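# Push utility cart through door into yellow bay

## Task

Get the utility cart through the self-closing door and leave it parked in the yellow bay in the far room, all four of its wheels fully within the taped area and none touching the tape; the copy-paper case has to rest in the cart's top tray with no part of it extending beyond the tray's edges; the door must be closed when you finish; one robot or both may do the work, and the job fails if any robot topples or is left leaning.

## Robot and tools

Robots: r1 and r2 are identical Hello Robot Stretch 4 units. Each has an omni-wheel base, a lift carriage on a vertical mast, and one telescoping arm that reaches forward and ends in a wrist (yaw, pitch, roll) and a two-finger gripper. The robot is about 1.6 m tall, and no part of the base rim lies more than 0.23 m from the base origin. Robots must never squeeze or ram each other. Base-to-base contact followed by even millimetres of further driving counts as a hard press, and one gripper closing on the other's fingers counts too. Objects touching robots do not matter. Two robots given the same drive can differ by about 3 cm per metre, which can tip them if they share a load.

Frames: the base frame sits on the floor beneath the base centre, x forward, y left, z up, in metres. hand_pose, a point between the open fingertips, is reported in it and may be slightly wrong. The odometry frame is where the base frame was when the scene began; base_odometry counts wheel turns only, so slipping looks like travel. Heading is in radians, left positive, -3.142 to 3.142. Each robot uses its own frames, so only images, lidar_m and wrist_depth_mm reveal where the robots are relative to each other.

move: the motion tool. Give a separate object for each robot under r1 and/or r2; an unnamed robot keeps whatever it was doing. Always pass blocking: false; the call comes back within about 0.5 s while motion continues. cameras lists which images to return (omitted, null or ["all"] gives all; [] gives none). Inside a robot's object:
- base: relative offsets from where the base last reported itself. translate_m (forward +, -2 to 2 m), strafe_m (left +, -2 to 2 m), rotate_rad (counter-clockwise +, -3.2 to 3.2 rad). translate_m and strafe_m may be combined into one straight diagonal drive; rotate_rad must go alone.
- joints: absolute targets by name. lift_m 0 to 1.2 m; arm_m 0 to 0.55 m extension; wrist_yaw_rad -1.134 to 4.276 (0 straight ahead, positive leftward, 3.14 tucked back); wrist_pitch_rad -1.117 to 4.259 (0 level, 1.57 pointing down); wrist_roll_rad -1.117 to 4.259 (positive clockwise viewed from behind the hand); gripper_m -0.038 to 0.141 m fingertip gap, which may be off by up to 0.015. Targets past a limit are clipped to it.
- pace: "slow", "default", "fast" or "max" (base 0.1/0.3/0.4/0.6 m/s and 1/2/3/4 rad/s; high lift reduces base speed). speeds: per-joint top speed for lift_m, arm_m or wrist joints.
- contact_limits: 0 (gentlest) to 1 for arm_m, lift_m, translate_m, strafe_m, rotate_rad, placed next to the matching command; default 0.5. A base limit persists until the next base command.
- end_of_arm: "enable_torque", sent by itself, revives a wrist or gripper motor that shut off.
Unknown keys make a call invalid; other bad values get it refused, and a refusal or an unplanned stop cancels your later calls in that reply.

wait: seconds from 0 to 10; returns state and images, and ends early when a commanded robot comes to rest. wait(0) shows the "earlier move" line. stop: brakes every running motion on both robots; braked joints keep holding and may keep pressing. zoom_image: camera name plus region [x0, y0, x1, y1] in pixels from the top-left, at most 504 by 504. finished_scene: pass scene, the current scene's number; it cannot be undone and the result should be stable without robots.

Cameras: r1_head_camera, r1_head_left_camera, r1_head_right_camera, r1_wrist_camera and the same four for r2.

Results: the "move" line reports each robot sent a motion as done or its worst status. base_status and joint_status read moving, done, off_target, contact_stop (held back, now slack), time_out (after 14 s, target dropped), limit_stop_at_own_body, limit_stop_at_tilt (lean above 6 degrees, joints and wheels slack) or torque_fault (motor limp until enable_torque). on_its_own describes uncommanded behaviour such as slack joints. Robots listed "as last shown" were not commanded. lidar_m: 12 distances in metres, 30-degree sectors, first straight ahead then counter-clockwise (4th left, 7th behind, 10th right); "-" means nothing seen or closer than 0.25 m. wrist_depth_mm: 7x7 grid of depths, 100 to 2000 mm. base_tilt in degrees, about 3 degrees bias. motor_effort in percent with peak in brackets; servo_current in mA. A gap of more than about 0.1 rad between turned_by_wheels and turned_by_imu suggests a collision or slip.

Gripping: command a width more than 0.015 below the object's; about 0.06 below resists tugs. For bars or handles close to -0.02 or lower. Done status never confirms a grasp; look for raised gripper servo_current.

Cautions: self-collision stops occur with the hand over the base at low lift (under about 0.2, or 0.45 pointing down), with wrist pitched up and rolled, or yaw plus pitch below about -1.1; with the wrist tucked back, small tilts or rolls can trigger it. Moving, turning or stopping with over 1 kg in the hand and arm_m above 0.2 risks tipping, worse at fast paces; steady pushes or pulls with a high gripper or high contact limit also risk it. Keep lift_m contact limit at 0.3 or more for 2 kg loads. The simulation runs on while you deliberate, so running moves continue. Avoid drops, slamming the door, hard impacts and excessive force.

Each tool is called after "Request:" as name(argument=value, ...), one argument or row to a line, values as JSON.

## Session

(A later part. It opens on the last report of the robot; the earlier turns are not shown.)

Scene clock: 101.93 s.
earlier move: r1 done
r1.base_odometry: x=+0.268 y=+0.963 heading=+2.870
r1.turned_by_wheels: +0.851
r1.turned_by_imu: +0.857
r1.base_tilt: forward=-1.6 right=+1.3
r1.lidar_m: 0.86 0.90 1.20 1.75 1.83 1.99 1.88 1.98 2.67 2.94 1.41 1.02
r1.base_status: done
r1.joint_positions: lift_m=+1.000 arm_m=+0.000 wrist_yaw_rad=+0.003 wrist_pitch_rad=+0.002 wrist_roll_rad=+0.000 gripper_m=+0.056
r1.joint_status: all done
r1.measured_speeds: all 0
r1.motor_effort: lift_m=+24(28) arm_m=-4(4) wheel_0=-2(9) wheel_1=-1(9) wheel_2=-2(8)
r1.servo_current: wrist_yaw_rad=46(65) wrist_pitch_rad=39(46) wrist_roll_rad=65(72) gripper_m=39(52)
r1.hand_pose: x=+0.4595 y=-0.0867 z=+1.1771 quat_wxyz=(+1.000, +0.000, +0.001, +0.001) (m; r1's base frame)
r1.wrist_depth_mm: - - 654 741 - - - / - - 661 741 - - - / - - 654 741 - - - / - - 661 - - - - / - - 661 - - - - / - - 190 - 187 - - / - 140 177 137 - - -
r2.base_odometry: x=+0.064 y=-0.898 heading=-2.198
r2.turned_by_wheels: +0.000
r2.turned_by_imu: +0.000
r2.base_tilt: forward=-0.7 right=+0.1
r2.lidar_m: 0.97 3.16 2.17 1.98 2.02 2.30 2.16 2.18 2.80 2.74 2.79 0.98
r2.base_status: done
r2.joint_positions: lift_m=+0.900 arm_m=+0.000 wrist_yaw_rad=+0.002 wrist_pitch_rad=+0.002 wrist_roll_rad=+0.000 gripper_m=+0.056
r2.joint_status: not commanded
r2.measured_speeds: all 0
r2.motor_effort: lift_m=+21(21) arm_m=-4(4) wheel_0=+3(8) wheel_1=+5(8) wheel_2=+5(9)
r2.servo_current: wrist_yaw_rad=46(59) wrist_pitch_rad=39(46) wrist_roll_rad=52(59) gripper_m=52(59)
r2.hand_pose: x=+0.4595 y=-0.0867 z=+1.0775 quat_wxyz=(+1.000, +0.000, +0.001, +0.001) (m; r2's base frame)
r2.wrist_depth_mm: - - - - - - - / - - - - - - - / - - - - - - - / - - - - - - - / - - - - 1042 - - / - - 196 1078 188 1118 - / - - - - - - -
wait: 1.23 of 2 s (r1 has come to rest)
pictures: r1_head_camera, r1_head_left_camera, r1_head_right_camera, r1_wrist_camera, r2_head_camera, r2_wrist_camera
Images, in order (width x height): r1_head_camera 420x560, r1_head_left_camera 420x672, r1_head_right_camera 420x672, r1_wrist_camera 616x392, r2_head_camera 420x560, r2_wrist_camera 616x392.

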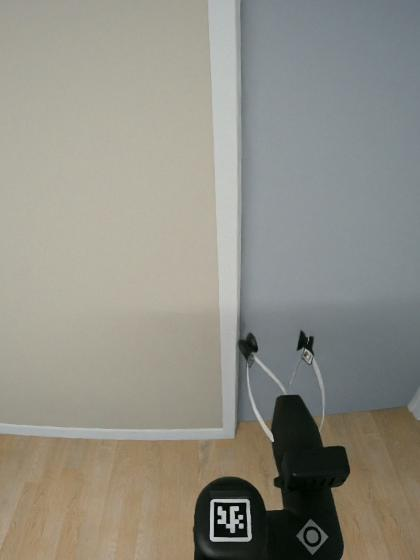

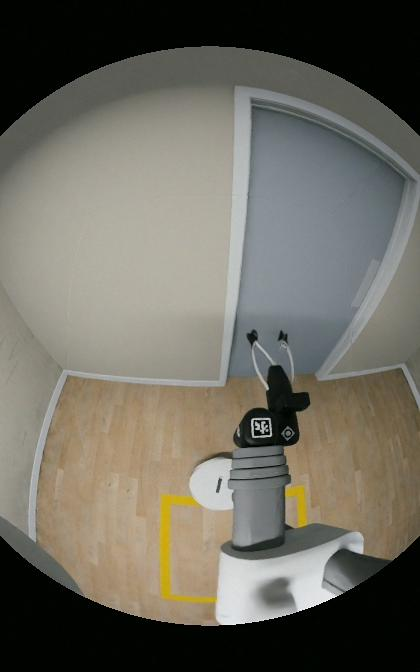

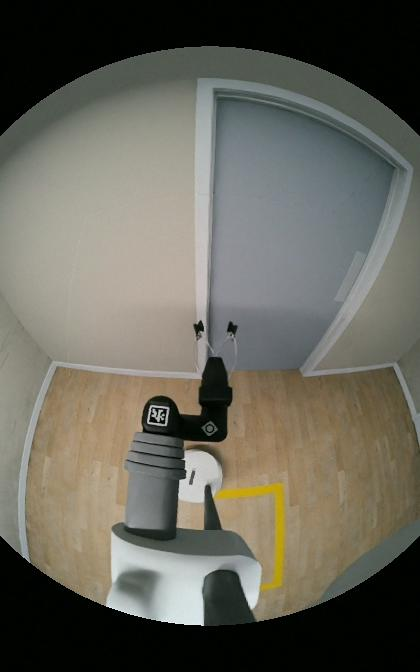

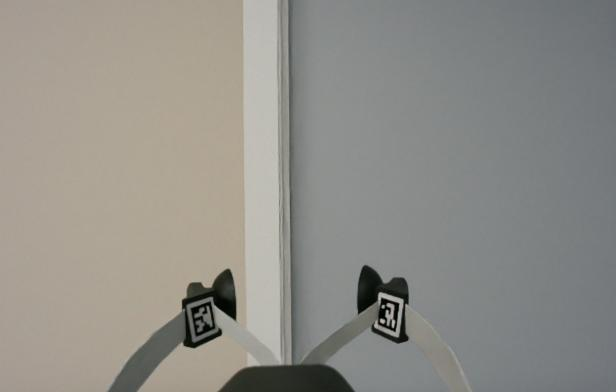

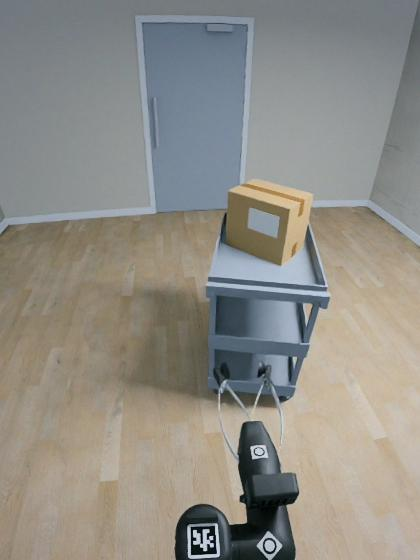

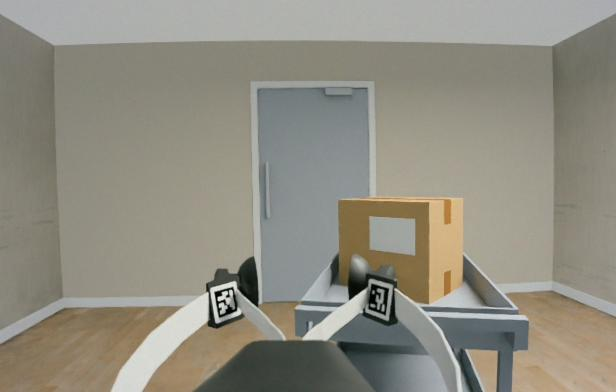

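Request:
move(
  blocking=false,
  r1={"base":{"translate_m":0.2,"strafe_m":-0.47},"joints":{"lift_m":0.7,"gripper_m":0.0}},
  cameras=[],
)

Request:
wait(
  seconds=5,
  cameras=["r1_head_left_camera","r1_wrist_camera","r1_head_camera"],
)

Scene clock: 121.50 s.
move: r1 moving
r1.base_odometry: x=+0.264 y=+0.995 heading=+2.869
r1.turned_by_wheels: +0.000
r1.turned_by_imu: +0.000
r1.base_tilt: forward=-1.6 right=+1.3
r1.lidar_m: 0.84 0.91 1.21 1.79 1.88 2.03 1.91 1.99 2.65 2.91 1.38 1.00
r1.base_status: translate_m moving; strafe_m moving
r1.joint_positions: lift_m=+0.963 arm_m=+0.000 wrist_yaw_rad=+0.003 wrist_pitch_rad=+0.002 wrist_roll_rad=+0.000 gripper_m=+0.037
r1.joint_status: lift_m moving; gripper_m moving
r1.measured_speeds: translate_m=+0.048 strafe_m=-0.112 rotate_rad=-0.001 lift_m=-0.146 arm_m=+0.000 wrist_yaw_rad=+0.000 wrist_pitch_rad=+0.000 wrist_roll_rad=+0.000
r1.motor_effort: lift_m=+12(23) arm_m=-4(4) wheel_0=+12(12) wheel_1=-5(8) wheel_2=-5(7)
r1.servo_current: wrist_yaw_rad=39(65) wrist_pitch_rad=39(46) wrist_roll_rad=39(65) gripper_m=85(98)
r1.hand_pose: x=+0.4595 y=-0.0867 z=+1.1402 quat_wxyz=(+1.000, +0.000, +0.001, +0.001) (m; r1's base frame)
r1.wrist_depth_mm: - - 640 723 - - - / - - 654 732 - - - / - - 647 732 - - - / - - 654 723 - - - / - - 654 741 - - - / - - 190 - 186 - - / - 143 647 138 - - -
r2: as last shown
r2.base_tilt: forward=-0.7 right=+0.0
r2.lidar_m: 0.97 3.17 2.15 1.94 2.02 2.32 2.14 2.18 2.77 2.72 2.77 1.00
r2.motor_effort: lift_m=+21(21) arm_m=-4(4) wheel_0=+3(3) wheel_1=+5(5) wheel_2=+5(5)
r2.servo_current: wrist_yaw_rad=39(59) wrist_pitch_rad=33(46) wrist_roll_rad=46(59) gripper_m=39(59)
r2.wrist_depth_mm: - - - - - - - / - - - - - - - / - - - - - - - / - - - - - - - / - - - - 1025 - - / - - 196 1078 188 1118 - / - - - - - - -
pictures: none
No camera images: "cameras" was empty.

Scene clock: 124.20 s.
earlier move: r1 done
r1.base_odometry: x=+0.201 y=+1.470 heading=+2.869
r1.turned_by_wheels: +0.000
r1.turned_by_imu: -0.002
r1.base_tilt: forward=-1.6 right=+1.2
r1.lidar_m: 0.75 0.80 0.98 2.25 2.31 2.19 2.08 2.17 2.59 2.48 1.06 0.80
r1.base_status: done
r1.joint_positions: lift_m=+0.700 arm_m=+0.000 wrist_yaw_rad=+0.003 wrist_pitch_rad=+0.002 wrist_roll_rad=+0.000 gripper_m=+0.001
r1.joint_status: all done
r1.measured_speeds: all 0
r1.motor_effort: lift_m=+13(23) arm_m=-4(4) wheel_0=+0(13) wheel_1=-2(8) wheel_2=-1(7)
r1.servo_current: wrist_yaw_rad=52(65) wrist_pitch_rad=46(52) wrist_roll_rad=39(72) gripper_m=52(111)
r1.hand_pose: x=+0.4595 y=-0.0867 z=+0.8781 quat_wxyz=(+1.000, +0.000, +0.001, +0.001) (m; r1's base frame)
r1.wrist_depth_mm: 549 559 559 564 569 - 580 / 554 554 554 564 564 - 574 / 549 559 564 559 - - 580 / 554 559 564 569 - - - / 554 564 564 569 - - - / 554 559 210 203 175 - - / 559 559 183 145 145 - -
r2.base_odometry: x=+0.064 y=-0.898 heading=-2.198
r2.turned_by_wheels: +0.000
r2.turned_by_imu: +0.000
r2.base_tilt: forward=-0.7 right=+0.1
r2.lidar_m: 0.96 3.18 2.13 1.96 2.02 2.32 2.14 2.19 2.80 2.73 2.79 0.98
r2.base_status: not commanded
r2.joint_positions: lift_m=+0.900 arm_m=+0.000 wrist_yaw_rad=+0.002 wrist_pitch_rad=+0.002 wrist_roll_rad=+0.000 gripper_m=+0.056
r2.joint_status: not commanded
r2.measured_speeds: all 0
r2.motor_effort: lift_m=+21(21) arm_m=-4(4) wheel_0=+3(3) wheel_1=+5(5) wheel_2=+5(5)
r2.servo_current: wrist_yaw_rad=46(65) wrist_pitch_rad=39(46) wrist_roll_rad=46(59) gripper_m=46(59)
r2.hand_pose: x=+0.4595 y=-0.0867 z=+1.0775 quat_wxyz=(+1.000, +0.000, +0.001, +0.001) (m; r2's base frame)
r2.wrist_depth_mm: - - - - - - - / - - - - - - - / - - - - - - - / - - - - - - - / - - - - 1008 - - / - - 196 1078 188 1118 - / - - - - - - -
wait: 2.70 of 5 s (r1 has come to rest)
pictures: r1_head_camera, r1_head_left_camera, r1_wrist_camera
Images, in order (width x height): r1_head_camera 420x560, r1_head_left_camera 420x672, r1_wrist_camera 616x392.

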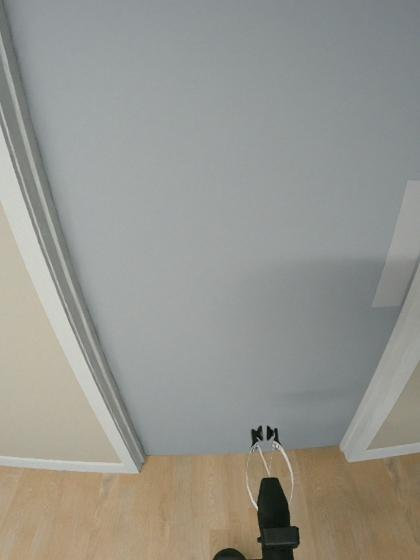

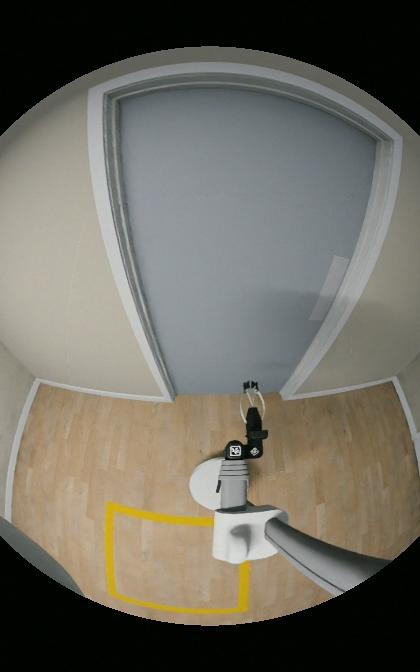

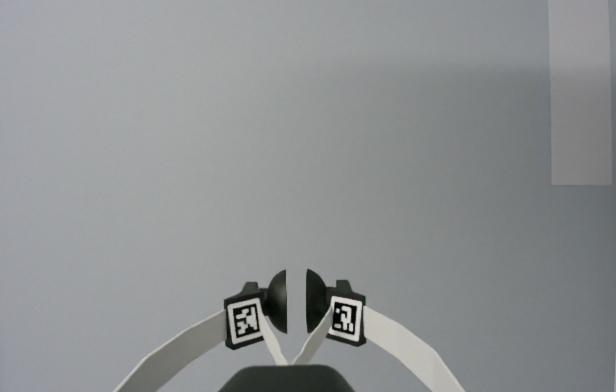

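Request:
move(
  blocking=false,
  r1={"base":{"translate_m":0.35},"joints":{"arm_m":0.2},"speeds":{"arm_m":0.1},"contact_limits":{"translate_m":0.9,"arm_m":0.9}},
  cameras=[],
)

Request:
wait(
  seconds=5,
  cameras=["r1_head_left_camera","r1_wrist_camera","r1_head_camera"],
)

Scene clock: 141.57 s.
move: r1 moving
r1.base_odometry: x=+0.171 y=+1.478 heading=+2.870
r1.turned_by_wheels: +0.000
r1.turned_by_imu: +0.000
r1.base_tilt: forward=-1.6 right=+1.2
r1.lidar_m: 0.74 0.75 0.92 2.23 2.31 2.25 2.11 2.20 2.60 2.48 1.01 0.79
r1.base_status: translate_m moving
r1.joint_positions: lift_m=+0.700 arm_m=+0.038 wrist_yaw_rad=+0.002 wrist_pitch_rad=+0.002 wrist_roll_rad=+0.000 gripper_m=+0.001
r1.joint_status: arm_m moving
r1.measured_speeds: translate_m=+0.121 strafe_m=-0.001 rotate_rad=+0.006 lift_m=+0.000 arm_m=+0.100 wrist_yaw_rad=+0.000 wrist_pitch_rad=+0.000 wrist_roll_rad=+0.000
r1.motor_effort: lift_m=+13(13) arm_m=+4(8) wheel_0=+6(9) wheel_1=+5(8) wheel_2=-8(10)
r1.servo_current: wrist_yaw_rad=46(59) wrist_pitch_rad=46(52) wrist_roll_rad=46(78) gripper_m=46(52)
r1.contact_limits: arm_m 0.9; translate_m 0.9
r1.hand_pose: x=+0.4972 y=-0.0867 z=+0.8781 quat_wxyz=(+1.000, +0.000, +0.001, +0.001) (m; r1's base frame)
r1.wrist_depth_mm: 480 488 496 504 512 517 525 / 484 492 492 504 508 517 530 / 484 488 496 504 517 525 530 / 488 492 500 508 517 521 535 / 488 492 504 508 517 525 539 / 488 492 500 202 517 525 530 / 488 492 188 164 155 525 544
r2: as last shown
r2.base_tilt: forward=-0.7 right=+0.0
r2.lidar_m: 0.97 3.17 2.15 1.98 2.03 2.30 2.15 2.21 2.82 2.74 2.80 0.98
r2.motor_effort: lift_m=+21(21) arm_m=-3(4) wheel_0=+3(3) wheel_1=+5(5) wheel_2=+5(5)
r2.servo_current: wrist_yaw_rad=52(52) wrist_pitch_rad=46(46) wrist_roll_rad=46(59) gripper_m=46(59)
r2.wrist_depth_mm: - - - - - - - / - - - - - - - / - - - - - - - / - - - - - - - / - - - - 1025 - - / - - 196 1078 188 1138 - / - - - - - - -
pictures: none
No camera images: "cameras" was empty.

Scene clock: 143.73 s.
earlier move: r1 contact_stop
r1.base_odometry: x=-0.135 y=+1.564 heading=+2.869
r1.turned_by_wheels: -0.001
r1.turned_by_imu: +0.034
r1.base_tilt: forward=-1.7 right=+1.3
r1.lidar_m: 0.42 0.46 0.51 1.41 2.31 2.53 2.41 2.56 2.60 1.50 0.64 0.45
r1.base_status: done
r1.joint_positions: lift_m=+0.700 arm_m=-0.001 wrist_yaw_rad=-0.009 wrist_pitch_rad=-0.001 wrist_roll_rad=+0.000 gripper_m=+0.000
r1.joint_status: arm_m contact_stop (moved -0.001 of +0.200)
r1.measured_speeds: all 0
r1.on_its_own: arm_m is slack since a contact_stop (your +0.200 is given up)
r1.motor_effort: lift_m=+18(18) arm_m=+0(31) wheel_0=+4(9) wheel_1=+3(13) wheel_2=-14(21)
r1.servo_current: wrist_yaw_rad=59(104) wrist_pitch_rad=39(52) wrist_roll_rad=46(78) gripper_m=46(59)
r1.contact_limits: arm_m 0.9; translate_m 0.9
r1.hand_pose: x=+0.4571 y=-0.0901 z=+0.8785 quat_wxyz=(+1.000, +0.000, +0.000, -0.005) (m; r1's base frame)
r1.wrist_depth_mm: 222 225 229 231 235 238 241 / 223 225 228 231 235 238 242 / 222 225 229 232 234 238 241 / 222 224 229 230 235 239 241 / 221 224 228 230 236 237 241 / 221 225 187 218 187 238 241 / 222 223 229 142 233 239 241
r2.base_odometry: x=+0.064 y=-0.898 heading=-2.198
r2.turned_by_wheels: +0.000
r2.turned_by_imu: +0.000
r2.base_tilt: forward=-0.6 right=+0.0
r2.lidar_m: 0.98 3.17 2.16 1.95 1.99 2.30 2.14 2.18 2.79 2.72 2.77 0.98
r2.base_status: not commanded
r2.joint_positions: lift_m=+0.900 arm_m=+0.000 wrist_yaw_rad=+0.002 wrist_pitch_rad=+0.002 wrist_roll_rad=+0.000 gripper_m=+0.056
r2.joint_status: not commanded
r2.measured_speeds: all 0
r2.motor_effort: lift_m=+21(21) arm_m=-4(4) wheel_0=+3(3) wheel_1=+5(5) wheel_2=+5(5)
r2.servo_current: wrist_yaw_rad=52(65) wrist_pitch_rad=39(52) wrist_roll_rad=59(59) gripper_m=52(59)
r2.hand_pose: x=+0.4595 y=-0.0867 z=+1.0775 quat_wxyz=(+1.000, +0.000, +0.001, +0.001) (m; r2's base frame)
r2.wrist_depth_mm: - - - - - - - / - - - - - - - / - - - - - - - / - - - - - - - / - - - - 1008 - - / - - 196 1060 188 1118 - / - - - - - - -
wait: 2.17 of 5 s (r1 has come to rest)
pictures: r1_head_camera, r1_head_left_camera, r1_wrist_camera
Images, in order (width x height): r1_head_camera 420x560, r1_head_left_camera 420x672, r1_wrist_camera 616x392.

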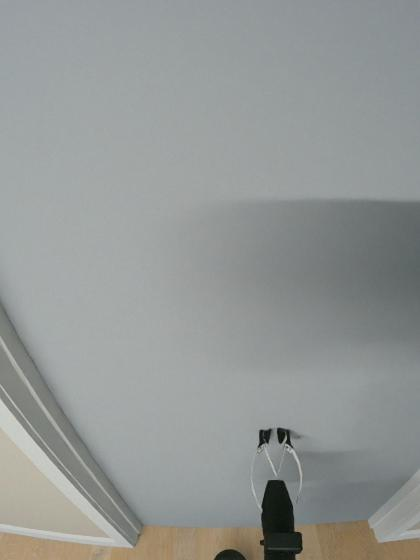

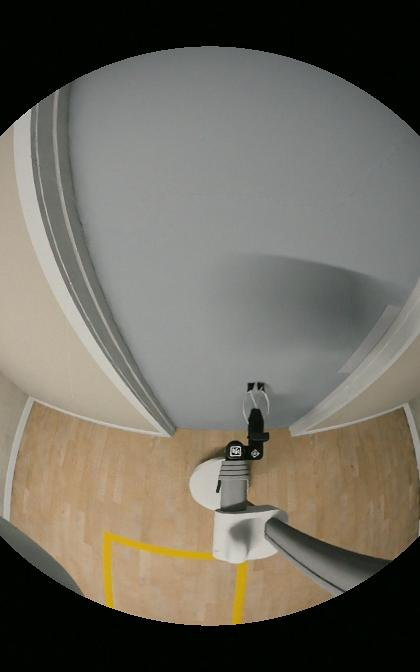

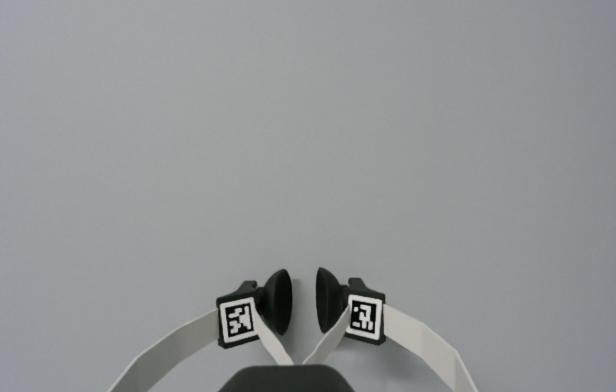

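Request:
move(
  blocking=false,
  r1={"base":{"translate_m":-0.15},"joints":{"arm_m":0.05}},
  cameras=[],
)

Request:
wait(
  seconds=2,
  cameras=[],
)

Request:
move(
  blocking=false,
  r1={"base":{"strafe_m":-0.27,"translate_m":0.0}},
  cameras=[],
)

Request:
wait(
  seconds=4,
  cameras=["r1_head_left_camera","r1_head_camera"],
)

Scene clock: 152.23 s.
move: r1 contact_stop
r1.base_odometry: x=-0.105 y=+1.556 heading=+2.869
r1.turned_by_wheels: +0.000
r1.turned_by_imu: +0.000
r1.base_tilt: forward=-1.6 right=+1.3
r1.lidar_m: 0.44 0.47 0.52 1.51 2.32 2.52 2.37 2.51 2.60 1.61 0.66 0.47
r1.base_status: translate_m moving
r1.joint_positions: lift_m=+0.700 arm_m=+0.010 wrist_yaw_rad=-0.003 wrist_pitch_rad=+0.000 wrist_roll_rad=+0.000 gripper_m=+0.000
r1.joint_status: arm_m contact_stop
r1.measured_speeds: translate_m=-0.137 strafe_m=-0.006 rotate_rad=+0.004 lift_m=+0.000 arm_m=+0.000 wrist_yaw_rad=+0.021 wrist_pitch_rad=+0.003 wrist_roll_rad=+0.000
r1.on_its_own: arm_m is slack since a contact_stop (your +0.050 is given up)
r1.motor_effort: lift_m=+18(18) arm_m=-1(25) wheel_0=-9(9) wheel_1=-5(10) wheel_2=+10(13)
r1.servo_current: wrist_yaw_rad=52(78) wrist_pitch_rad=39(46) wrist_roll_rad=59(59) gripper_m=39(46)
r1.hand_pose: x=+0.4685 y=-0.0883 z=+0.8784 quat_wxyz=(+1.000, +0.000, +0.000, -0.002) (m; r1's base frame)
r1.wrist_depth_mm: 234 236 236 237 238 239 241 / 234 236 237 238 238 240 240 / 236 236 238 238 239 240 241 / 236 237 238 239 240 241 242 / 236 238 239 240 240 241 241 / 237 238 238 205 241 243 242 / 238 237 240 183 156 242 244
r2: as last shown
r2.base_tilt: forward=-0.7 right=+0.0
r2.lidar_m: 0.96 3.14 2.16 1.97 2.02 2.30 2.15 2.20 2.80 2.72 2.78 0.99
r2.servo_current: wrist_yaw_rad=52(52) wrist_pitch_rad=39(46) wrist_roll_rad=39(59) gripper_m=46(52)
r2.wrist_depth_mm: - - - - - - - / - - - - - - - / - - - - - - - / - - - - - - - / - - - - 1025 - - / - - 196 1078 188 1138 - / - - - - - - -
pictures: none
No camera images: "cameras" was empty.

not run: a stop that you did not command came earlier in this reply.

not run: a stop that you did not command came earlier in this reply.

not run: a stop that you did not command came earlier in this reply.

Request:
wait(
  seconds=1.5,
  cameras=[],
)

Request:
move(
  blocking=false,
  r1={"base":{"strafe_m":-0.27},"joints":{"arm_m":0.02}},
  cameras=[],
)

Request:
wait(
  seconds=3,
  cameras=["r1_head_left_camera","r1_head_camera"],
)

Scene clock: 157.17 s.
earlier move: r1 contact_stop
r1.base_odometry: x=+0.009 y=+1.523 heading=+2.868
r1.turned_by_wheels: +0.000
r1.turned_by_imu: +0.000
r1.base_tilt: forward=-1.6 right=+1.3
r1.lidar_m: 0.57 0.59 0.74 1.97 2.33 2.37 2.26 2.39 2.57 2.07 0.81 0.59
r1.base_status: done
r1.joint_positions: lift_m=+0.700 arm_m=+0.010 wrist_yaw_rad=-0.002 wrist_pitch_rad=+0.000 wrist_roll_rad=+0.000 gripper_m=+0.000
r1.joint_status: arm_m contact_stop (moved +0.011 of +0.051)
r1.measured_speeds: all 0
r1.on_its_own: arm_m is slack since a contact_stop (your +0.050 is given up)
r1.motor_effort: lift_m=+18(18) arm_m=+0(25) wheel_0=-3(9) wheel_1=-2(10) wheel_2=+1(13)
r1.servo_current: wrist_yaw_rad=52(78) wrist_pitch_rad=39(46) wrist_roll_rad=65(72) gripper_m=39(52)
r1.hand_pose: x=+0.4686 y=-0.0881 z=+0.8783 quat_wxyz=(+1.000, +0.000, +0.000, -0.001) (m; r1's base frame)
r1.wrist_depth_mm: 355 355 359 359 362 364 368 / 355 357 357 362 362 366 368 / 357 357 362 362 366 366 368 / 359 359 359 364 366 368 370 / 357 359 362 364 364 368 370 / 359 362 364 202 368 368 373 / 357 362 359 366 165 370 370
r2.base_odometry: x=+0.064 y=-0.898 heading=-2.198
r2.turned_by_wheels: +0.000
r2.turned_by_imu: +0.001
r2.base_tilt: forward=-0.7 right=+0.0
r2.lidar_m: 0.97 3.20 2.18 1.99 2.03 2.29 2.15 2.18 2.82 2.73 2.79 0.98
r2.base_status: not commanded
r2.joint_positions: lift_m=+0.900 arm_m=+0.000 wrist_yaw_rad=+0.002 wrist_pitch_rad=+0.002 wrist_roll_rad=+0.000 gripper_m=+0.056
r2.joint_status: not commanded
r2.measured_speeds: all 0
r2.motor_effort: lift_m=+21(21) arm_m=-4(4) wheel_0=+3(4) wheel_1=+5(5) wheel_2=+5(5)
r2.servo_current: wrist_yaw_rad=39(65) wrist_pitch_rad=39(46) wrist_roll_rad=46(65) gripper_m=46(52)
r2.hand_pose: x=+0.4595 y=-0.0867 z=+1.0775 quat_wxyz=(+1.000, +0.000, +0.001, +0.001) (m; r2's base frame)
r2.wrist_depth_mm: - - - - - - - / - - - - - - - / - - - - - - - / - - - - - - - / - - - - 1008 - - / - - 196 1060 188 1138 - / - - - - - - -
wait: 0.00 of 1.5 s (r1 has come to rest)
pictures: none
No camera images: "cameras" was empty.

Scene clock: 157.67 s.
move: r1 moving
r1.base_odometry: x=+0.019 y=+1.558 heading=+2.869
r1.turned_by_wheels: +0.000
r1.turned_by_imu: +0.000
r1.base_tilt: forward=-1.6 right=+1.3
r1.lidar_m: 0.58 0.59 0.75 2.00 2.35 2.36 2.25 2.38 2.56 2.07 0.79 0.62
r1.base_status: strafe_m moving
r1.joint_positions: lift_m=+0.700 arm_m=+0.020 wrist_yaw_rad=-0.002 wrist_pitch_rad=+0.000 wrist_roll_rad=+0.000 gripper_m=+0.000
r1.joint_status: arm_m moving
r1.measured_speeds: translate_m=+0.000 strafe_m=-0.140 rotate_rad=+0.001 lift_m=+0.000 arm_m=+0.000 wrist_yaw_rad=+0.000 wrist_pitch_rad=+0.000 wrist_roll_rad=+0.000
r1.motor_effort: lift_m=+18(18) arm_m=+4(6) wheel_0=+11(11) wheel_1=-8(10) wheel_2=+0(1)
r1.servo_current: wrist_yaw_rad=33(52) wrist_pitch_rad=39(46) wrist_roll_rad=52(65) gripper_m=52(52)
r1.hand_pose: x=+0.4790 y=-0.0881 z=+0.8783 quat_wxyz=(+1.000, +0.000, +0.000, -0.001) (m; r1's base frame)
r1.wrist_depth_mm: 347 347 347 349 349 349 347 / 349 349 351 349 349 349 351 / 351 349 351 351 351 353 351 / 349 349 353 353 353 353 349 / 351 349 351 351 353 351 353 / 349 351 210 202 353 353 353 / 349 353 351 183 164 355 353
r2: as last shown
r2.turned_by_imu: +0.000
r2.lidar_m: 0.98 3.17 2.18 1.98 2.01 2.32 2.15 2.17 2.80 2.73 2.77 0.99
r2.motor_effort: lift_m=+21(21) arm_m=-4(4) wheel_0=+3(3) wheel_1=+5(5) wheel_2=+5(5)
r2.servo_current: wrist_yaw_rad=46(59) wrist_pitch_rad=39(46) wrist_roll_rad=46(52) gripper_m=46(52)
r2.wrist_depth_mm: - - - - - - - / - - - - - - - / - - - - - - - / - - - - - - - / - - - - 1042 - - / - - 196 1060 188 1138 - / - - - - - - -
pictures: none
No camera images: "cameras" was empty.

Scene clock: 159.40 s.
earlier move: r1 done
r1.base_odometry: x=+0.082 y=+1.783 heading=+2.869
r1.turned_by_wheels: +0.000
r1.turned_by_imu: -0.001
r1.base_tilt: forward=-1.6 right=+1.3
r1.lidar_m: 0.57 0.60 0.82 1.96 2.58 2.36 2.27 2.37 2.31 2.07 0.76 0.59
r1.base_status: done
r1.joint_positions: lift_m=+0.700 arm_m=+0.020 wrist_yaw_rad=-0.002 wrist_pitch_rad=+0.000 wrist_roll_rad=+0.000 gripper_m=+0.000
r1.joint_status: all done
r1.measured_speeds: all 0
r1.motor_effort: lift_m=+18(18) arm_m=+5(6) wheel_0=+2(11) wheel_1=+0(12) wheel_2=+0(1)
r1.servo_current: wrist_yaw_rad=33(72) wrist_pitch_rad=39(46) wrist_roll_rad=65(72) gripper_m=39(52)
r1.hand_pose: x=+0.4790 y=-0.0881 z=+0.8783 quat_wxyz=(+1.000, +0.000, +0.000, -0.001) (m; r1's base frame)
r1.wrist_depth_mm: 343 345 349 351 355 355 355 / 347 349 351 351 353 353 355 / 347 351 351 353 355 357 357 / 347 353 353 351 355 359 359 / 347 351 353 355 357 357 359 / 349 349 211 203 357 357 364 / 351 353 355 183 164 362 362
r2.base_odometry: x=+0.064 y=-0.898 heading=-2.198
r2.turned_by_wheels: +0.000
r2.turned_by_imu: +0.000
r2.base_tilt: forward=-0.7 right=+0.0
r2.lidar_m: 0.98 3.13 2.19 1.98 2.01 2.30 2.13 2.16 2.77 2.74 2.79 0.99
r2.base_status: not commanded
r2.joint_positions: lift_m=+0.900 arm_m=+0.000 wrist_yaw_rad=+0.002 wrist_pitch_rad=+0.002 wrist_roll_rad=+0.000 gripper_m=+0.056
r2.joint_status: not commanded
r2.measured_speeds: all 0
r2.motor_effort: lift_m=+21(21) arm_m=-4(4) wheel_0=+3(3) wheel_1=+5(5) wheel_2=+5(5)
r2.servo_current: wrist_yaw_rad=52(65) wrist_pitch_rad=46(52) wrist_roll_rad=46(59) gripper_m=46(52)
r2.hand_pose: x=+0.4595 y=-0.0867 z=+1.0775 quat_wxyz=(+1.000, +0.000, +0.001, +0.001) (m; r2's base frame)
r2.wrist_depth_mm: - - - - - - - / - - - - - - - / - - - - - - - / - - - - - - - / - - - - 1025 - - / - - 196 1060 188 1098 - / - - - - - - -
wait: 1.73 of 3 s (r1 has come to rest)
pictures: r1_head_camera, r1_head_left_camera
Images, in order (width x height): r1_head_camera 420x560, r1_head_left_camera 420x672.

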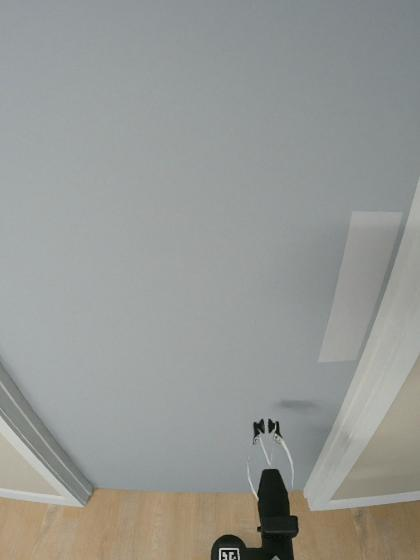

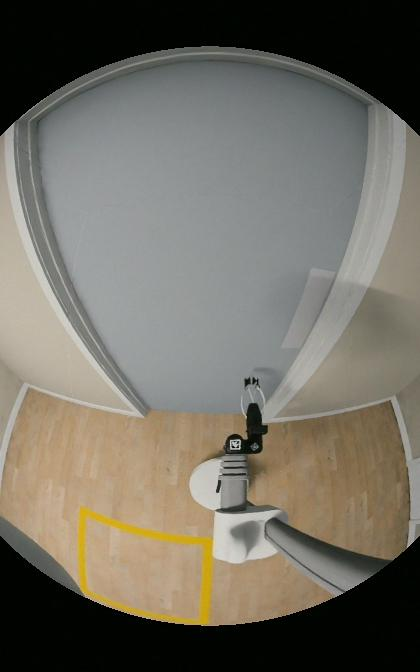

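Request:
move(
  blocking=false,
  r1={"joints":{"arm_m":0.5},"speeds":{"arm_m":0.08},"contact_limits":{"arm_m":1.0}},
  cameras=[],
)

Request:
wait(
  seconds=7,
  cameras=["r1_head_left_camera","r1_head_camera"],
)

Scene clock: 172.07 s.
move: r1 moving
r1.base_odometry: x=+0.082 y=+1.783 heading=+2.869
r1.turned_by_wheels: +0.000
r1.turned_by_imu: +0.000
r1.base_tilt: forward=-1.6 right=+1.3
r1.lidar_m: 0.57 0.59 0.82 1.97 2.55 2.36 2.27 2.38 2.28 2.08 0.74 0.61
r1.base_status: not commanded
r1.joint_positions: lift_m=+0.700 arm_m=+0.052 wrist_yaw_rad=-0.002 wrist_pitch_rad=+0.000 wrist_roll_rad=+0.000 gripper_m=+0.000
r1.joint_status: arm_m moving
r1.measured_speeds: translate_m=+0.000 strafe_m=+0.000 rotate_rad=+0.000 lift_m=+0.000 arm_m=+0.080 wrist_yaw_rad=+0.000 wrist_pitch_rad=+0.000 wrist_roll_rad=+0.000
r1.motor_effort: lift_m=+18(18) arm_m=+4(6) wheel_0=+2(2) wheel_1=+0(0) wheel_2=+0(0)
r1.servo_current: wrist_yaw_rad=46(52) wrist_pitch_rad=52(52) wrist_roll_rad=39(59) gripper_m=39(46)
r1.contact_limits: arm_m 1
r1.hand_pose: x=+0.5112 y=-0.0881 z=+0.8783 quat_wxyz=(+1.000, +0.000, +0.000, -0.001) (m; r1's base frame)
r1.wrist_depth_mm: 319 320 322 324 327 329 329 / 319 319 324 327 327 332 330 / 320 319 325 325 329 330 334 / 319 322 325 325 329 330 332 / 320 324 325 329 329 334 334 / 320 324 325 202 332 334 336 / 324 324 327 327 165 334 338
r2: as last shown
r2.lidar_m: 0.97 3.14 2.14 1.95 2.01 2.29 2.12 2.16 2.84 2.73 2.80 0.98
r2.servo_current: wrist_yaw_rad=46(52) wrist_pitch_rad=46(46) wrist_roll_rad=52(52) gripper_m=52(52)
pictures: none
No camera images: "cameras" was empty.

Scene clock: 178.07 s.
earlier move: r1 done
r1.base_odometry: x=+0.082 y=+1.783 heading=+2.867
r1.turned_by_wheels: -0.002
r1.turned_by_imu: +0.017
r1.base_tilt: forward=-1.6 right=+1.3
r1.lidar_m: 0.81 0.80 0.82 2.11 2.61 2.37 2.28 2.40 2.31 1.98 0.74 0.63
r1.base_status: not commanded
r1.joint_positions: lift_m=+0.700 arm_m=+0.500 wrist_yaw_rad=-0.011 wrist_pitch_rad=+0.001 wrist_roll_rad=+0.000 gripper_m=+0.000
r1.joint_status: all done
r1.measured_speeds: all 0
r1.motor_effort: lift_m=+18(18) arm_m=+9(19) wheel_0=-2(9) wheel_1=-2(5) wheel_2=-14(16)
r1.servo_current: wrist_yaw_rad=65(91) wrist_pitch_rad=39(52) wrist_roll_rad=39(72) gripper_m=46(52)
r1.contact_limits: arm_m 1
r1.hand_pose: x=+0.9579 y=-0.0904 z=+0.8781 quat_wxyz=(+1.000, +0.000, +0.000, -0.005) (m; r1's base frame)
r1.wrist_depth_mm: 172 187 207 233 265 301 - / 170 187 208 233 266 309 - / 170 188 209 234 266 307 - / 173 189 209 234 266 307 - / 173 188 209 234 268 310 - / 170 188 203 199 258 309 - / 170 186 166 184 258 322 -
r2.base_odometry: x=+0.064 y=-0.898 heading=-2.198
r2.turned_by_wheels: +0.000
r2.turned_by_imu: +0.001
r2.base_tilt: forward=-0.7 right=+0.1
r2.lidar_m: 0.97 3.15 2.16 1.98 2.03 2.31 2.12 2.19 2.82 2.72 2.80 0.96
r2.base_status: not commanded
r2.joint_positions: lift_m=+0.900 arm_m=+0.000 wrist_yaw_rad=+0.002 wrist_pitch_rad=+0.002 wrist_roll_rad=+0.000 gripper_m=+0.056
r2.joint_status: not commanded
r2.measured_speeds: all 0
r2.motor_effort: lift_m=+21(21) arm_m=-4(4) wheel_0=+3(4) wheel_1=+5(5) wheel_2=+5(6)
r2.servo_current: wrist_yaw_rad=46(65) wrist_pitch_rad=39(46) wrist_roll_rad=52(65) gripper_m=52(59)
r2.hand_pose: x=+0.4595 y=-0.0867 z=+1.0775 quat_wxyz=(+1.000, +0.000, +0.001, +0.001) (m; r2's base frame)
r2.wrist_depth_mm: - - - - - - - / - - - - - - - / - - - - - - - / - - - - - - - / - - - - 1008 - - / - - 196 1078 189 1118 - / - - - - - - -
wait: 6.00 of 7 s (r1 has come to rest)
pictures: r1_head_camera, r1_head_left_camera
Images, in order (width x height): r1_head_camera 420x560, r1_head_left_camera 420x672.

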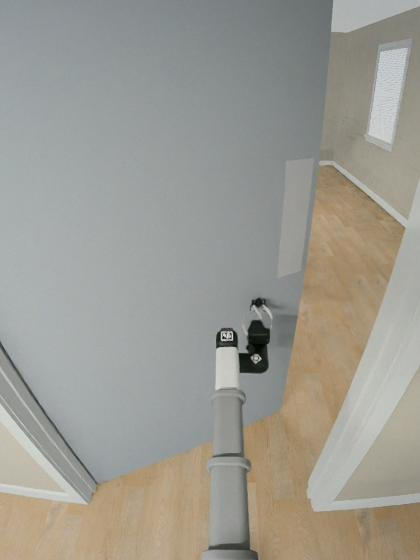

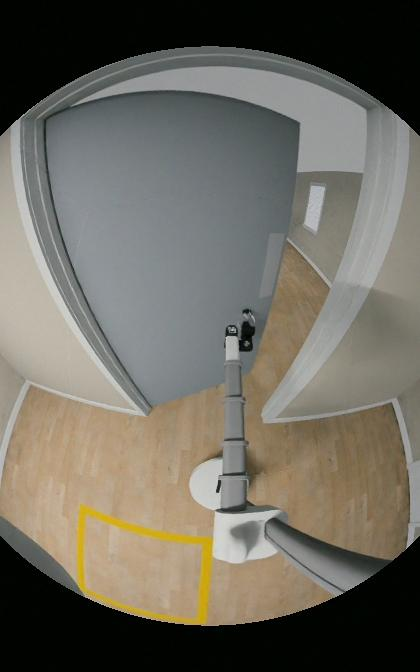

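Request:
move(
  blocking=false,
  r1={"base":{"translate_m":0.15,"strafe_m":0.42},"pace":"slow","contact_limits":{"translate_m":0.9,"strafe_m":0.9}},
  cameras=[],
)

Request:
wait(
  seconds=7,
  cameras=["r1_head_left_camera","r1_head_camera","r2_wrist_camera"],
)

r1: "contact_limits": translate_m and strafe_m are given together and make one move, which takes one limit: state it under one of them only
Scene clock: 183.23 s.
r1.base_odometry: x=+0.082 y=+1.783 heading=+2.867
r1.turned_by_wheels: +0.000
r1.turned_by_imu: +0.000
r1.base_tilt: forward=-1.6 right=+1.3
r1.lidar_m: 0.83 0.79 0.82 2.11 2.62 2.34 2.27 2.38 2.30 1.98 0.72 0.63
r1.base_status: not commanded
r1.joint_positions: lift_m=+0.700 arm_m=+0.500 wrist_yaw_rad=-0.011 wrist_pitch_rad=+0.001 wrist_roll_rad=+0.000 gripper_m=+0.000
r1.joint_status: all done
r1.measured_speeds: all 0
r1.motor_effort: lift_m=+18(18) arm_m=+9(19) wheel_0=-3(9) wheel_1=-1(5) wheel_2=-14(16)
r1.servo_current: wrist_yaw_rad=59(91) wrist_pitch_rad=46(52) wrist_roll_rad=52(72) gripper_m=39(52)
r1.contact_limits: arm_m 1
r1.hand_pose: x=+0.9579 y=-0.0904 z=+0.8781 quat_wxyz=(+1.000, +0.000, +0.000, -0.005) (m; r1's base frame)
r1.wrist_depth_mm: 172 187 207 234 266 300 - / 169 187 208 234 265 310 - / 170 187 209 234 267 307 - / 173 188 209 234 266 307 - / 173 188 208 235 267 312 - / 170 189 203 199 256 312 - / 170 186 166 183 257 322 -
r2.base_odometry: x=+0.064 y=-0.898 heading=-2.198
r2.turned_by_wheels: +0.000
r2.turned_by_imu: +0.000
r2.base_tilt: forward=-0.7 right=+0.1
r2.lidar_m: 0.98 3.17 2.15 1.96 2.02 2.29 2.13 2.18 2.80 2.72 2.79 0.96
r2.base_status: not commanded
r2.joint_positions: lift_m=+0.900 arm_m=+0.000 wrist_yaw_rad=+0.002 wrist_pitch_rad=+0.002 wrist_roll_rad=+0.000 gripper_m=+0.056
r2.joint_status: not commanded
r2.measured_speeds: all 0
r2.motor_effort: lift_m=+21(21) arm_m=-4(4) wheel_0=+3(4) wheel_1=+5(5) wheel_2=+5(6)
r2.servo_current: wrist_yaw_rad=52(65) wrist_pitch_rad=39(46) wrist_roll_rad=39(65) gripper_m=59(59)
r2.hand_pose: x=+0.4595 y=-0.0867 z=+1.0775 quat_wxyz=(+1.000, +0.000, +0.001, +0.001) (m; r2's base frame)
r2.wrist_depth_mm: - - - - - - - / - - - - - - - / - - - - - - - / - - - - - - - / - - - - 1025 - - / - - 196 1078 188 1138 - / - - - - - - -
pictures: none

not run: a call was refused earlier in this reply.

Request:
move(
  blocking=false,
  r1={"base":{"translate_m":0.15,"strafe_m":0.42},"pace":"slow","contact_limits":{"translate_m":0.9}},
  cameras=[],
)

Request:
wait(
  seconds=7,
  cameras=["r1_head_left_camera","r1_head_camera","r2_wrist_camera"],
)

Scene clock: 188.47 s.
move: r1 moving
r1.base_odometry: x=+0.075 y=+1.773 heading=+2.864
r1.turned_by_wheels: -0.003
r1.turned_by_imu: -0.003
r1.base_tilt: forward=-1.6 right=+1.3
r1.lidar_m: 0.82 0.79 0.80 2.11 2.59 2.37 2.27 2.39 2.29 2.01 0.76 0.62
r1.base_status: translate_m moving; strafe_m moving
r1.joint_positions: lift_m=+0.700 arm_m=+0.500 wrist_yaw_rad=-0.013 wrist_pitch_rad=+0.001 wrist_roll_rad=+0.000 gripper_m=+0.000
r1.joint_status: not commanded
r1.measured_speeds: translate_m=+0.017 strafe_m=+0.046 rotate_rad=-0.007 lift_m=+0.000 arm_m=+0.000 wrist_yaw_rad=-0.016 wrist_pitch_rad=+0.000 wrist_roll_rad=+0.000
r1.motor_effort: lift_m=+18(18) arm_m=+9(9) wheel_0=-16(16) wheel_1=+2(6) wheel_2=-21(21)
r1.servo_current: wrist_yaw_rad=78(98) wrist_pitch_rad=46(52) wrist_roll_rad=52(72) gripper_m=52(52)
r1.contact_limits: arm_m 1; translate_m 0.9
r1.hand_pose: x=+0.9577 y=-0.0910 z=+0.8781 quat_wxyz=(+1.000, +0.000, +0.000, -0.006) (m; r1's base frame)
r1.wrist_depth_mm: 169 185 205 231 265 301 - / 167 185 206 232 264 310 - / 167 185 206 232 265 309 - / 167 186 206 232 264 307 - / 170 185 207 233 265 312 - / 170 186 204 193 187 312 - / 170 183 163 168 267 322 -
r2.base_odometry: x=+0.064 y=-0.898 heading=-2.198
r2.turned_by_wheels: +0.000
r2.turned_by_imu: +0.000
r2.base_tilt: forward=-0.7 right=+0.1
r2.lidar_m: 0.98 3.17 2.15 1.98 2.01 2.26 2.12 2.19 2.84 2.73 2.79 0.98
r2.base_status: not commanded
r2.joint_positions: lift_m=+0.900 arm_m=+0.000 wrist_yaw_rad=+0.002 wrist_pitch_rad=+0.002 wrist_roll_rad=+0.000 gripper_m=+0.056
r2.joint_status: not commanded
r2.measured_speeds: all 0
r2.motor_effort: lift_m=+21(21) arm_m=-4(4) wheel_0=+3(3) wheel_1=+5(5) wheel_2=+5(5)
r2.servo_current: wrist_yaw_rad=46(52) wrist_pitch_rad=39(46) wrist_roll_rad=52(52) gripper_m=52(52)
r2.hand_pose: x=+0.4595 y=-0.0867 z=+1.0775 quat_wxyz=(+1.000, +0.000, +0.001, +0.001) (m; r2's base frame)
r2.wrist_depth_mm: - - - - - - - / - - - - - - - / - - - - - - - / - - - - - - - / - - - - 1025 - - / - - 196 1060 188 1138 - / - - - - - - -
pictures: none
No camera images: "cameras" was empty.

Scene clock: 193.70 s.
earlier move: r1 done
r1.base_odometry: x=-0.177 y=+1.421 heading=+2.863
r1.turned_by_wheels: -0.001
r1.turned_by_imu: -0.271
r1.base_tilt: forward=-1.6 right=+1.3
r1.lidar_m: 0.61 0.48 0.43 0.58 2.19 2.54 2.51 2.51 2.93 2.53 0.72 0.77
r1.base_status: done
r1.joint_positions: lift_m=+0.700 arm_m=+0.500 wrist_yaw_rad=-0.020 wrist_pitch_rad=+0.001 wrist_roll_rad=+0.000 gripper_m=+0.000
r1.joint_status: not commanded
r1.measured_speeds: all 0
r1.on_its_own: wrist_yaw_rad is at rest, and its servo_current (124 mA) is outside its rest range (0 to 104 mA)
r1.motor_effort: lift_m=+18(18) arm_m=+4(9) wheel_0=-21(26) wheel_1=-5(9) wheel_2=-24(31)
r1.servo_current: wrist_yaw_rad=124(137) wrist_pitch_rad=39(52) wrist_roll_rad=46(72) gripper_m=46(52)
r1.contact_limits: arm_m 1; translate_m 0.9
r1.hand_pose: x=+0.9575 y=-0.0932 z=+0.8780 quat_wxyz=(+1.000, +0.000, +0.000, -0.010) (m; r1's base frame)
r1.wrist_depth_mm: - 148 177 239 366 - - / 118 140 177 239 364 - - / 122 140 177 238 362 - - / 116 136 177 236 362 - - / 113 140 178 238 362 - - / 118 140 170 186 181 - - / 115 131 143 167 362 1808 -
r2.base_odometry: x=+0.064 y=-0.898 heading=-2.198
r2.turned_by_wheels: +0.000
r2.turned_by_imu: +0.001
r2.base_tilt: forward=-0.7 right=+0.1
r2.lidar_m: 0.99 3.14 2.18 1.98 2.02 2.32 2.14 2.19 2.81 2.72 2.79 0.97
r2.base_status: not commanded
r2.joint_positions: lift_m=+0.900 arm_m=+0.000 wrist_yaw_rad=+0.002 wrist_pitch_rad=+0.002 wrist_roll_rad=+0.000 gripper_m=+0.056
r2.joint_status: not commanded
r2.measured_speeds: all 0
r2.motor_effort: lift_m=+21(21) arm_m=-4(4) wheel_0=+3(3) wheel_1=+5(5) wheel_2=+5(5)
r2.servo_current: wrist_yaw_rad=39(65) wrist_pitch_rad=46(52) wrist_roll_rad=39(65) gripper_m=52(52)
r2.hand_pose: x=+0.4595 y=-0.0867 z=+1.0775 quat_wxyz=(+1.000, +0.000, +0.001, +0.001) (m; r2's base frame)
r2.wrist_depth_mm: - - - - - - - / - - - - - - - / - - - - - - - / - - - - - - - / - - - - 1025 - - / - - 196 1060 187 1138 - / - - - - - - -
wait: 5.23 of 7 s (r1 has come to rest)
pictures: r1_head_camera, r1_head_left_camera, r2_wrist_camera
Images, in order (width x height): r1_head_camera 420x560, r1_head_left_camera 420x672, r2_wrist_camera 616x392.

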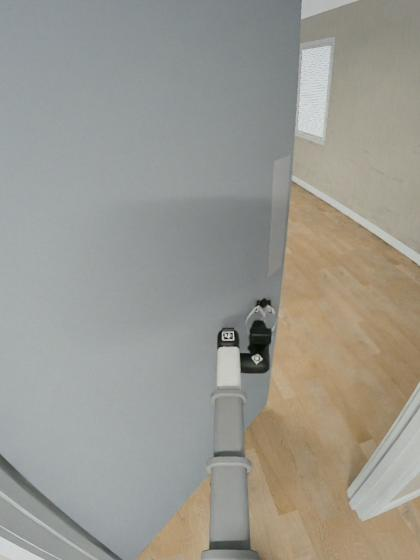

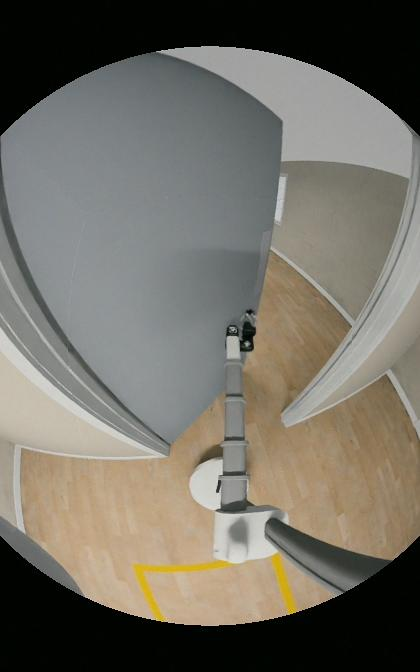

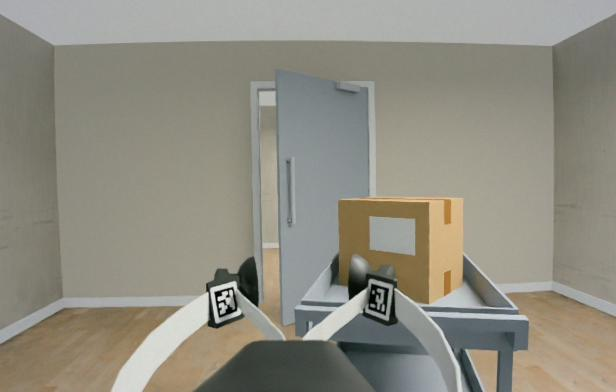

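Request:
move(
  blocking=false,
  r1={"base":{"rotate_rad":0.35},"pace":"slow","contact_limits":{"rotate_rad":1.0}},
  cameras=[],
)

Request:
wait(
  seconds=3,
  cameras=["r1_head_left_camera","r2_wrist_camera"],
)

Scene clock: 198.67 s.
move: r1 moving
r1.base_odometry: x=-0.177 y=+1.421 heading=+2.989
r1.turned_by_wheels: +0.126
r1.turned_by_imu: +0.034
r1.base_tilt: forward=-1.6 right=+1.3
r1.lidar_m: 0.62 0.50 0.45 0.62 2.22 2.64 2.53 2.52 2.86 2.50 0.70 0.76
r1.base_status: rotate_rad moving
r1.joint_positions: lift_m=+0.700 arm_m=+0.500 wrist_yaw_rad=-0.022 wrist_pitch_rad=+0.001 wrist_roll_rad=+0.000 gripper_m=+0.000
r1.joint_status: not commanded
r1.measured_speeds: translate_m=+0.004 strafe_m=-0.001 rotate_rad=+0.492 lift_m=+0.000 arm_m=+0.000 wrist_yaw_rad=+0.000 wrist_pitch_rad=+0.000 wrist_roll_rad=+0.000
r1.motor_effort: lift_m=+18(18) arm_m=+5(5) wheel_0=-20(24) wheel_1=-15(19) wheel_2=-30(35)
r1.servo_current: wrist_yaw_rad=130(143) wrist_pitch_rad=39(46) wrist_roll_rad=33(65) gripper_m=46(46)
r1.contact_limits: arm_m 1; rotate_rad 1
r1.hand_pose: x=+0.9572 y=-0.0937 z=+0.8780 quat_wxyz=(+1.000, +0.000, +0.000, -0.011) (m; r1's base frame)
r1.wrist_depth_mm: - 151 180 242 338 - - / 121 143 180 241 362 - - / 121 144 180 240 362 - - / 121 139 180 240 362 - - / 115 147 181 241 362 - - / 121 143 173 198 183 - - / 118 135 152 174 362 138 -
r2: as last shown
r2.turned_by_imu: +0.000
r2.lidar_m: 0.99 3.15 2.12 1.98 2.02 2.31 2.16 2.20 2.80 2.71 2.81 0.99
r2.servo_current: wrist_yaw_rad=46(59) wrist_pitch_rad=39(39) wrist_roll_rad=46(59) gripper_m=46(52)
r2.wrist_depth_mm: - - - - - - - / - - - - - - - / - - - - - - - / - - - - - - - / - - - - 1025 - - / - - 196 1078 188 1118 - / - - - - - - -
pictures: none
No camera images: "cameras" was empty.

Scene clock: 199.83 s.
earlier move: r1 done
r1.base_odometry: x=-0.177 y=+1.421 heading=-3.074
r1.turned_by_wheels: +0.221
r1.turned_by_imu: +0.080
r1.base_tilt: forward=-1.6 right=+1.3
r1.lidar_m: 0.63 0.49 0.46 0.68 2.28 2.79 2.54 2.57 2.67 2.44 0.63 3.07
r1.base_status: done
r1.joint_positions: lift_m=+0.700 arm_m=+0.500 wrist_yaw_rad=-0.022 wrist_pitch_rad=+0.001 wrist_roll_rad=+0.000 gripper_m=+0.000
r1.joint_status: not commanded
r1.measured_speeds: all 0
r1.on_its_own: wrist_yaw_rad is at rest, and its servo_current (124 mA) is outside its rest range (0 to 104 mA)
r1.motor_effort: lift_m=+18(18) arm_m=+7(7) wheel_0=-18(30) wheel_1=-9(19) wheel_2=-18(35)
r1.servo_current: wrist_yaw_rad=124(150) wrist_pitch_rad=39(52) wrist_roll_rad=46(65) gripper_m=46(46)
r1.contact_limits: arm_m 1; rotate_rad 1
r1.hand_pose: x=+0.9570 y=-0.0937 z=+0.8780 quat_wxyz=(+1.000, +0.000, +0.000, -0.011) (m; r1's base frame)
r1.wrist_depth_mm: 127 155 182 242 355 - - / 125 147 183 241 355 - - / 122 147 183 242 353 - - / 125 147 183 241 332 - - / 119 151 183 241 332 - - / 124 146 182 198 184 - - / 121 146 153 180 181 136 -
r2.base_odometry: x=+0.064 y=-0.898 heading=-2.198
r2.turned_by_wheels: +0.000
r2.turned_by_imu: +0.000
r2.base_tilt: forward=-0.7 right=+0.1
r2.lidar_m: 0.96 3.16 2.16 1.98 2.02 2.31 2.13 2.21 2.82 2.71 2.78 1.00
r2.base_status: not commanded
r2.joint_positions: lift_m=+0.900 arm_m=+0.000 wrist_yaw_rad=+0.002 wrist_pitch_rad=+0.002 wrist_roll_rad=+0.000 gripper_m=+0.056
r2.joint_status: not commanded
r2.measured_speeds: all 0
r2.motor_effort: lift_m=+21(21) arm_m=-4(4) wheel_0=+3(3) wheel_1=+4(5) wheel_2=+5(5)
r2.servo_current: wrist_yaw_rad=52(65) wrist_pitch_rad=33(46) wrist_roll_rad=39(59) gripper_m=46(52)
r2.hand_pose: x=+0.4595 y=-0.0867 z=+1.0775 quat_wxyz=(+1.000, +0.000, +0.001, +0.001) (m; r2's base frame)
r2.wrist_depth_mm: - - - - - - - / - - - - - - - / - - - - - - - / - - - - - - - / - - - - 1025 - - / - - 196 1078 188 1118 - / - - - - - - -
wait: 1.17 of 3 s (r1 has come to rest)
pictures: r1_head_left_camera, r2_wrist_camera
Images, in order (width x height): r1_head_left_camera 420x672, r2_wrist_camera 616x392.

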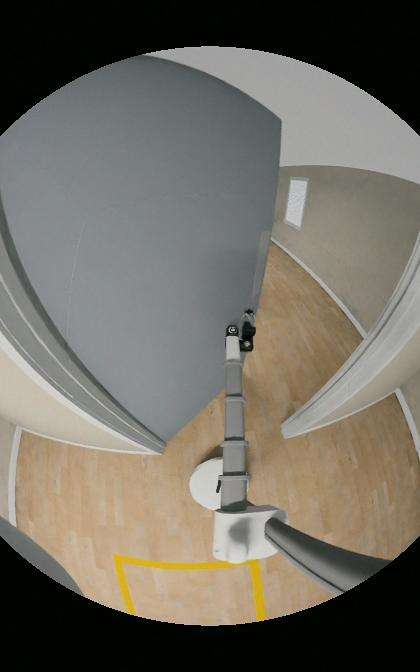

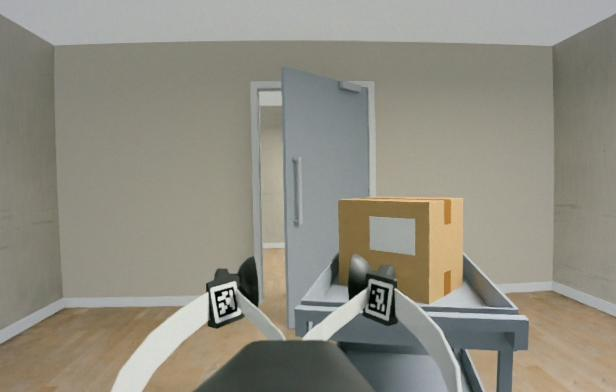

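Request:
move(
  blocking=false,
  r1={"base":{"translate_m":0.35},"pace":"slow","contact_limits":{"translate_m":0.8}},
  cameras=[],
)

Request:
wait(
  seconds=5,
  cameras=["r1_head_left_camera","r2_wrist_camera"],
)

Scene clock: 237.13 s.
move: r1 moving
r1.base_odometry: x=-0.189 y=+1.420 heading=-3.077
r1.turned_by_wheels: -0.003
r1.turned_by_imu: -0.004
r1.base_tilt: forward=-1.6 right=+1.3
r1.lidar_m: 0.64 0.50 0.47 0.64 2.29 2.79 2.55 2.58 2.70 2.45 0.63 3.08
r1.base_status: translate_m moving
r1.joint_positions: lift_m=+0.700 arm_m=+0.500 wrist_yaw_rad=-0.022 wrist_pitch_rad=+0.001 wrist_roll_rad=+0.000 gripper_m=+0.000
r1.joint_status: not commanded
r1.measured_speeds: translate_m=+0.049 strafe_m=-0.001 rotate_rad=+0.001 lift_m=+0.000 arm_m=+0.000 wrist_yaw_rad=+0.000 wrist_pitch_rad=+0.000 wrist_roll_rad=+0.000
r1.motor_effort: lift_m=+18(18) arm_m=+6(7) wheel_0=-11(15) wheel_1=-5(6) wheel_2=-28(29)
r1.servo_current: wrist_yaw_rad=137(156) wrist_pitch_rad=39(46) wrist_roll_rad=46(59) gripper_m=46(46)
r1.contact_limits: arm_m 1; translate_m 0.8
r1.hand_pose: x=+0.9570 y=-0.0937 z=+0.8780 quat_wxyz=(+1.000, +0.000, +0.000, -0.011) (m; r1's base frame)
r1.wrist_depth_mm: - - 180 238 330 - - / 122 144 180 238 329 - - / 122 145 180 238 351 - - / 123 140 181 239 349 - - / 114 149 180 238 351 - - / 122 144 174 198 183 - - / 122 139 144 175 351 139 -
r2: as last shown
r2.base_tilt: forward=-0.6 right=+0.1
r2.lidar_m: 0.97 3.18 2.16 1.97 2.03 2.31 2.13 2.18 2.80 2.73 2.79 0.99
r2.motor_effort: lift_m=+21(21) arm_m=-4(4) wheel_0=+3(3) wheel_1=+5(5) wheel_2=+5(5)
r2.servo_current: wrist_yaw_rad=52(52) wrist_pitch_rad=39(46) wrist_roll_rad=52(59) gripper_m=52(59)
r2.wrist_depth_mm: - - - - - - - / - - - - - - - / - - - - - - - / - - - - - - - / - - - - 1008 - - / - - 196 1078 187 1138 - / - - - - - - -
pictures: none
No camera images: "cameras" was empty.

Scene clock: 241.40 s.
earlier move: r1 done
r1.base_odometry: x=-0.526 y=+1.398 heading=-3.077
r1.turned_by_wheels: +0.000
r1.turned_by_imu: -0.012
r1.base_tilt: forward=-1.6 right=+1.3
r1.lidar_m: 0.49 0.34 0.30 0.35 0.46 2.88 2.87 2.92 2.64 0.50 0.53 2.95
r1.base_status: done
r1.joint_positions: lift_m=+0.700 arm_m=+0.500 wrist_yaw_rad=-0.022 wrist_pitch_rad=+0.001 wrist_roll_rad=+0.000 gripper_m=+0.000
r1.joint_status: not commanded
r1.measured_speeds: all 0
r1.on_its_own: wrist_yaw_rad is at rest, and its servo_current (117 mA) is outside its rest range (0 to 104 mA)
r1.motor_effort: lift_m=+18(18) arm_m=+6(7) wheel_0=-13(16) wheel_1=-6(8) wheel_2=-19(29)
r1.servo_current: wrist_yaw_rad=117(156) wrist_pitch_rad=39(52) wrist_roll_rad=59(72) gripper_m=39(52)
r1.contact_limits: arm_m 1; translate_m 0.8
r1.hand_pose: x=+0.9571 y=-0.0937 z=+0.8780 quat_wxyz=(+1.000, +0.000, +0.000, -0.011) (m; r1's base frame)
r1.wrist_depth_mm: - 105 - - - - - / - 105 - - - - - / - 104 - - - - - / - - - - - - - / - 107 - - - - - / - 107 - 192 183 - - / - 110 146 184 146 1983 -
r2.base_odometry: x=+0.064 y=-0.898 heading=-2.198
r2.turned_by_wheels: +0.000
r2.turned_by_imu: +0.001
r2.base_tilt: forward=-0.7 right=+0.1
r2.lidar_m: 0.98 3.16 2.13 1.98 2.01 2.32 2.14 2.20 2.83 2.73 2.79 0.98
r2.base_status: not commanded
r2.joint_positions: lift_m=+0.900 arm_m=+0.000 wrist_yaw_rad=+0.002 wrist_pitch_rad=+0.002 wrist_roll_rad=+0.000 gripper_m=+0.056
r2.joint_status: not commanded
r2.measured_speeds: all 0
r2.motor_effort: lift_m=+21(21) arm_m=-4(4) wheel_0=+2(3) wheel_1=+5(5) wheel_2=+5(5)
r2.servo_current: wrist_yaw_rad=52(65) wrist_pitch_rad=39(46) wrist_roll_rad=46(59) gripper_m=46(59)
r2.hand_pose: x=+0.4595 y=-0.0867 z=+1.0775 quat_wxyz=(+1.000, +0.000, +0.001, +0.001) (m; r2's base frame)
r2.wrist_depth_mm: - - - - - - - / - - - - - - - / - - - - - - - / - - - - - - - / - - - - 1008 - - / - - 196 1098 188 1138 - / - - - - - - -
wait: 4.27 of 5 s (r1 has come to rest)
pictures: r1_head_left_camera, r2_wrist_camera
Images, in order (width x height): r1_head_left_camera 420x672, r2_wrist_camera 616x392.

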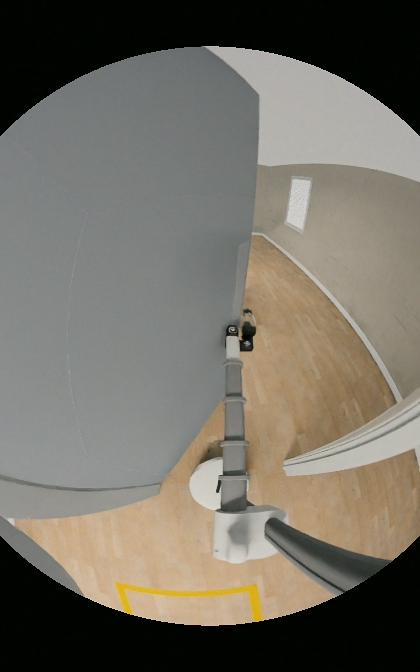

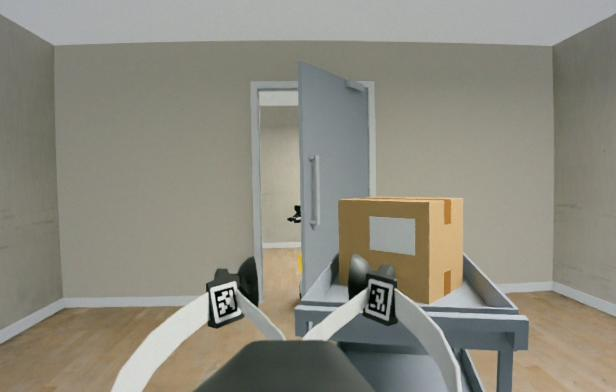

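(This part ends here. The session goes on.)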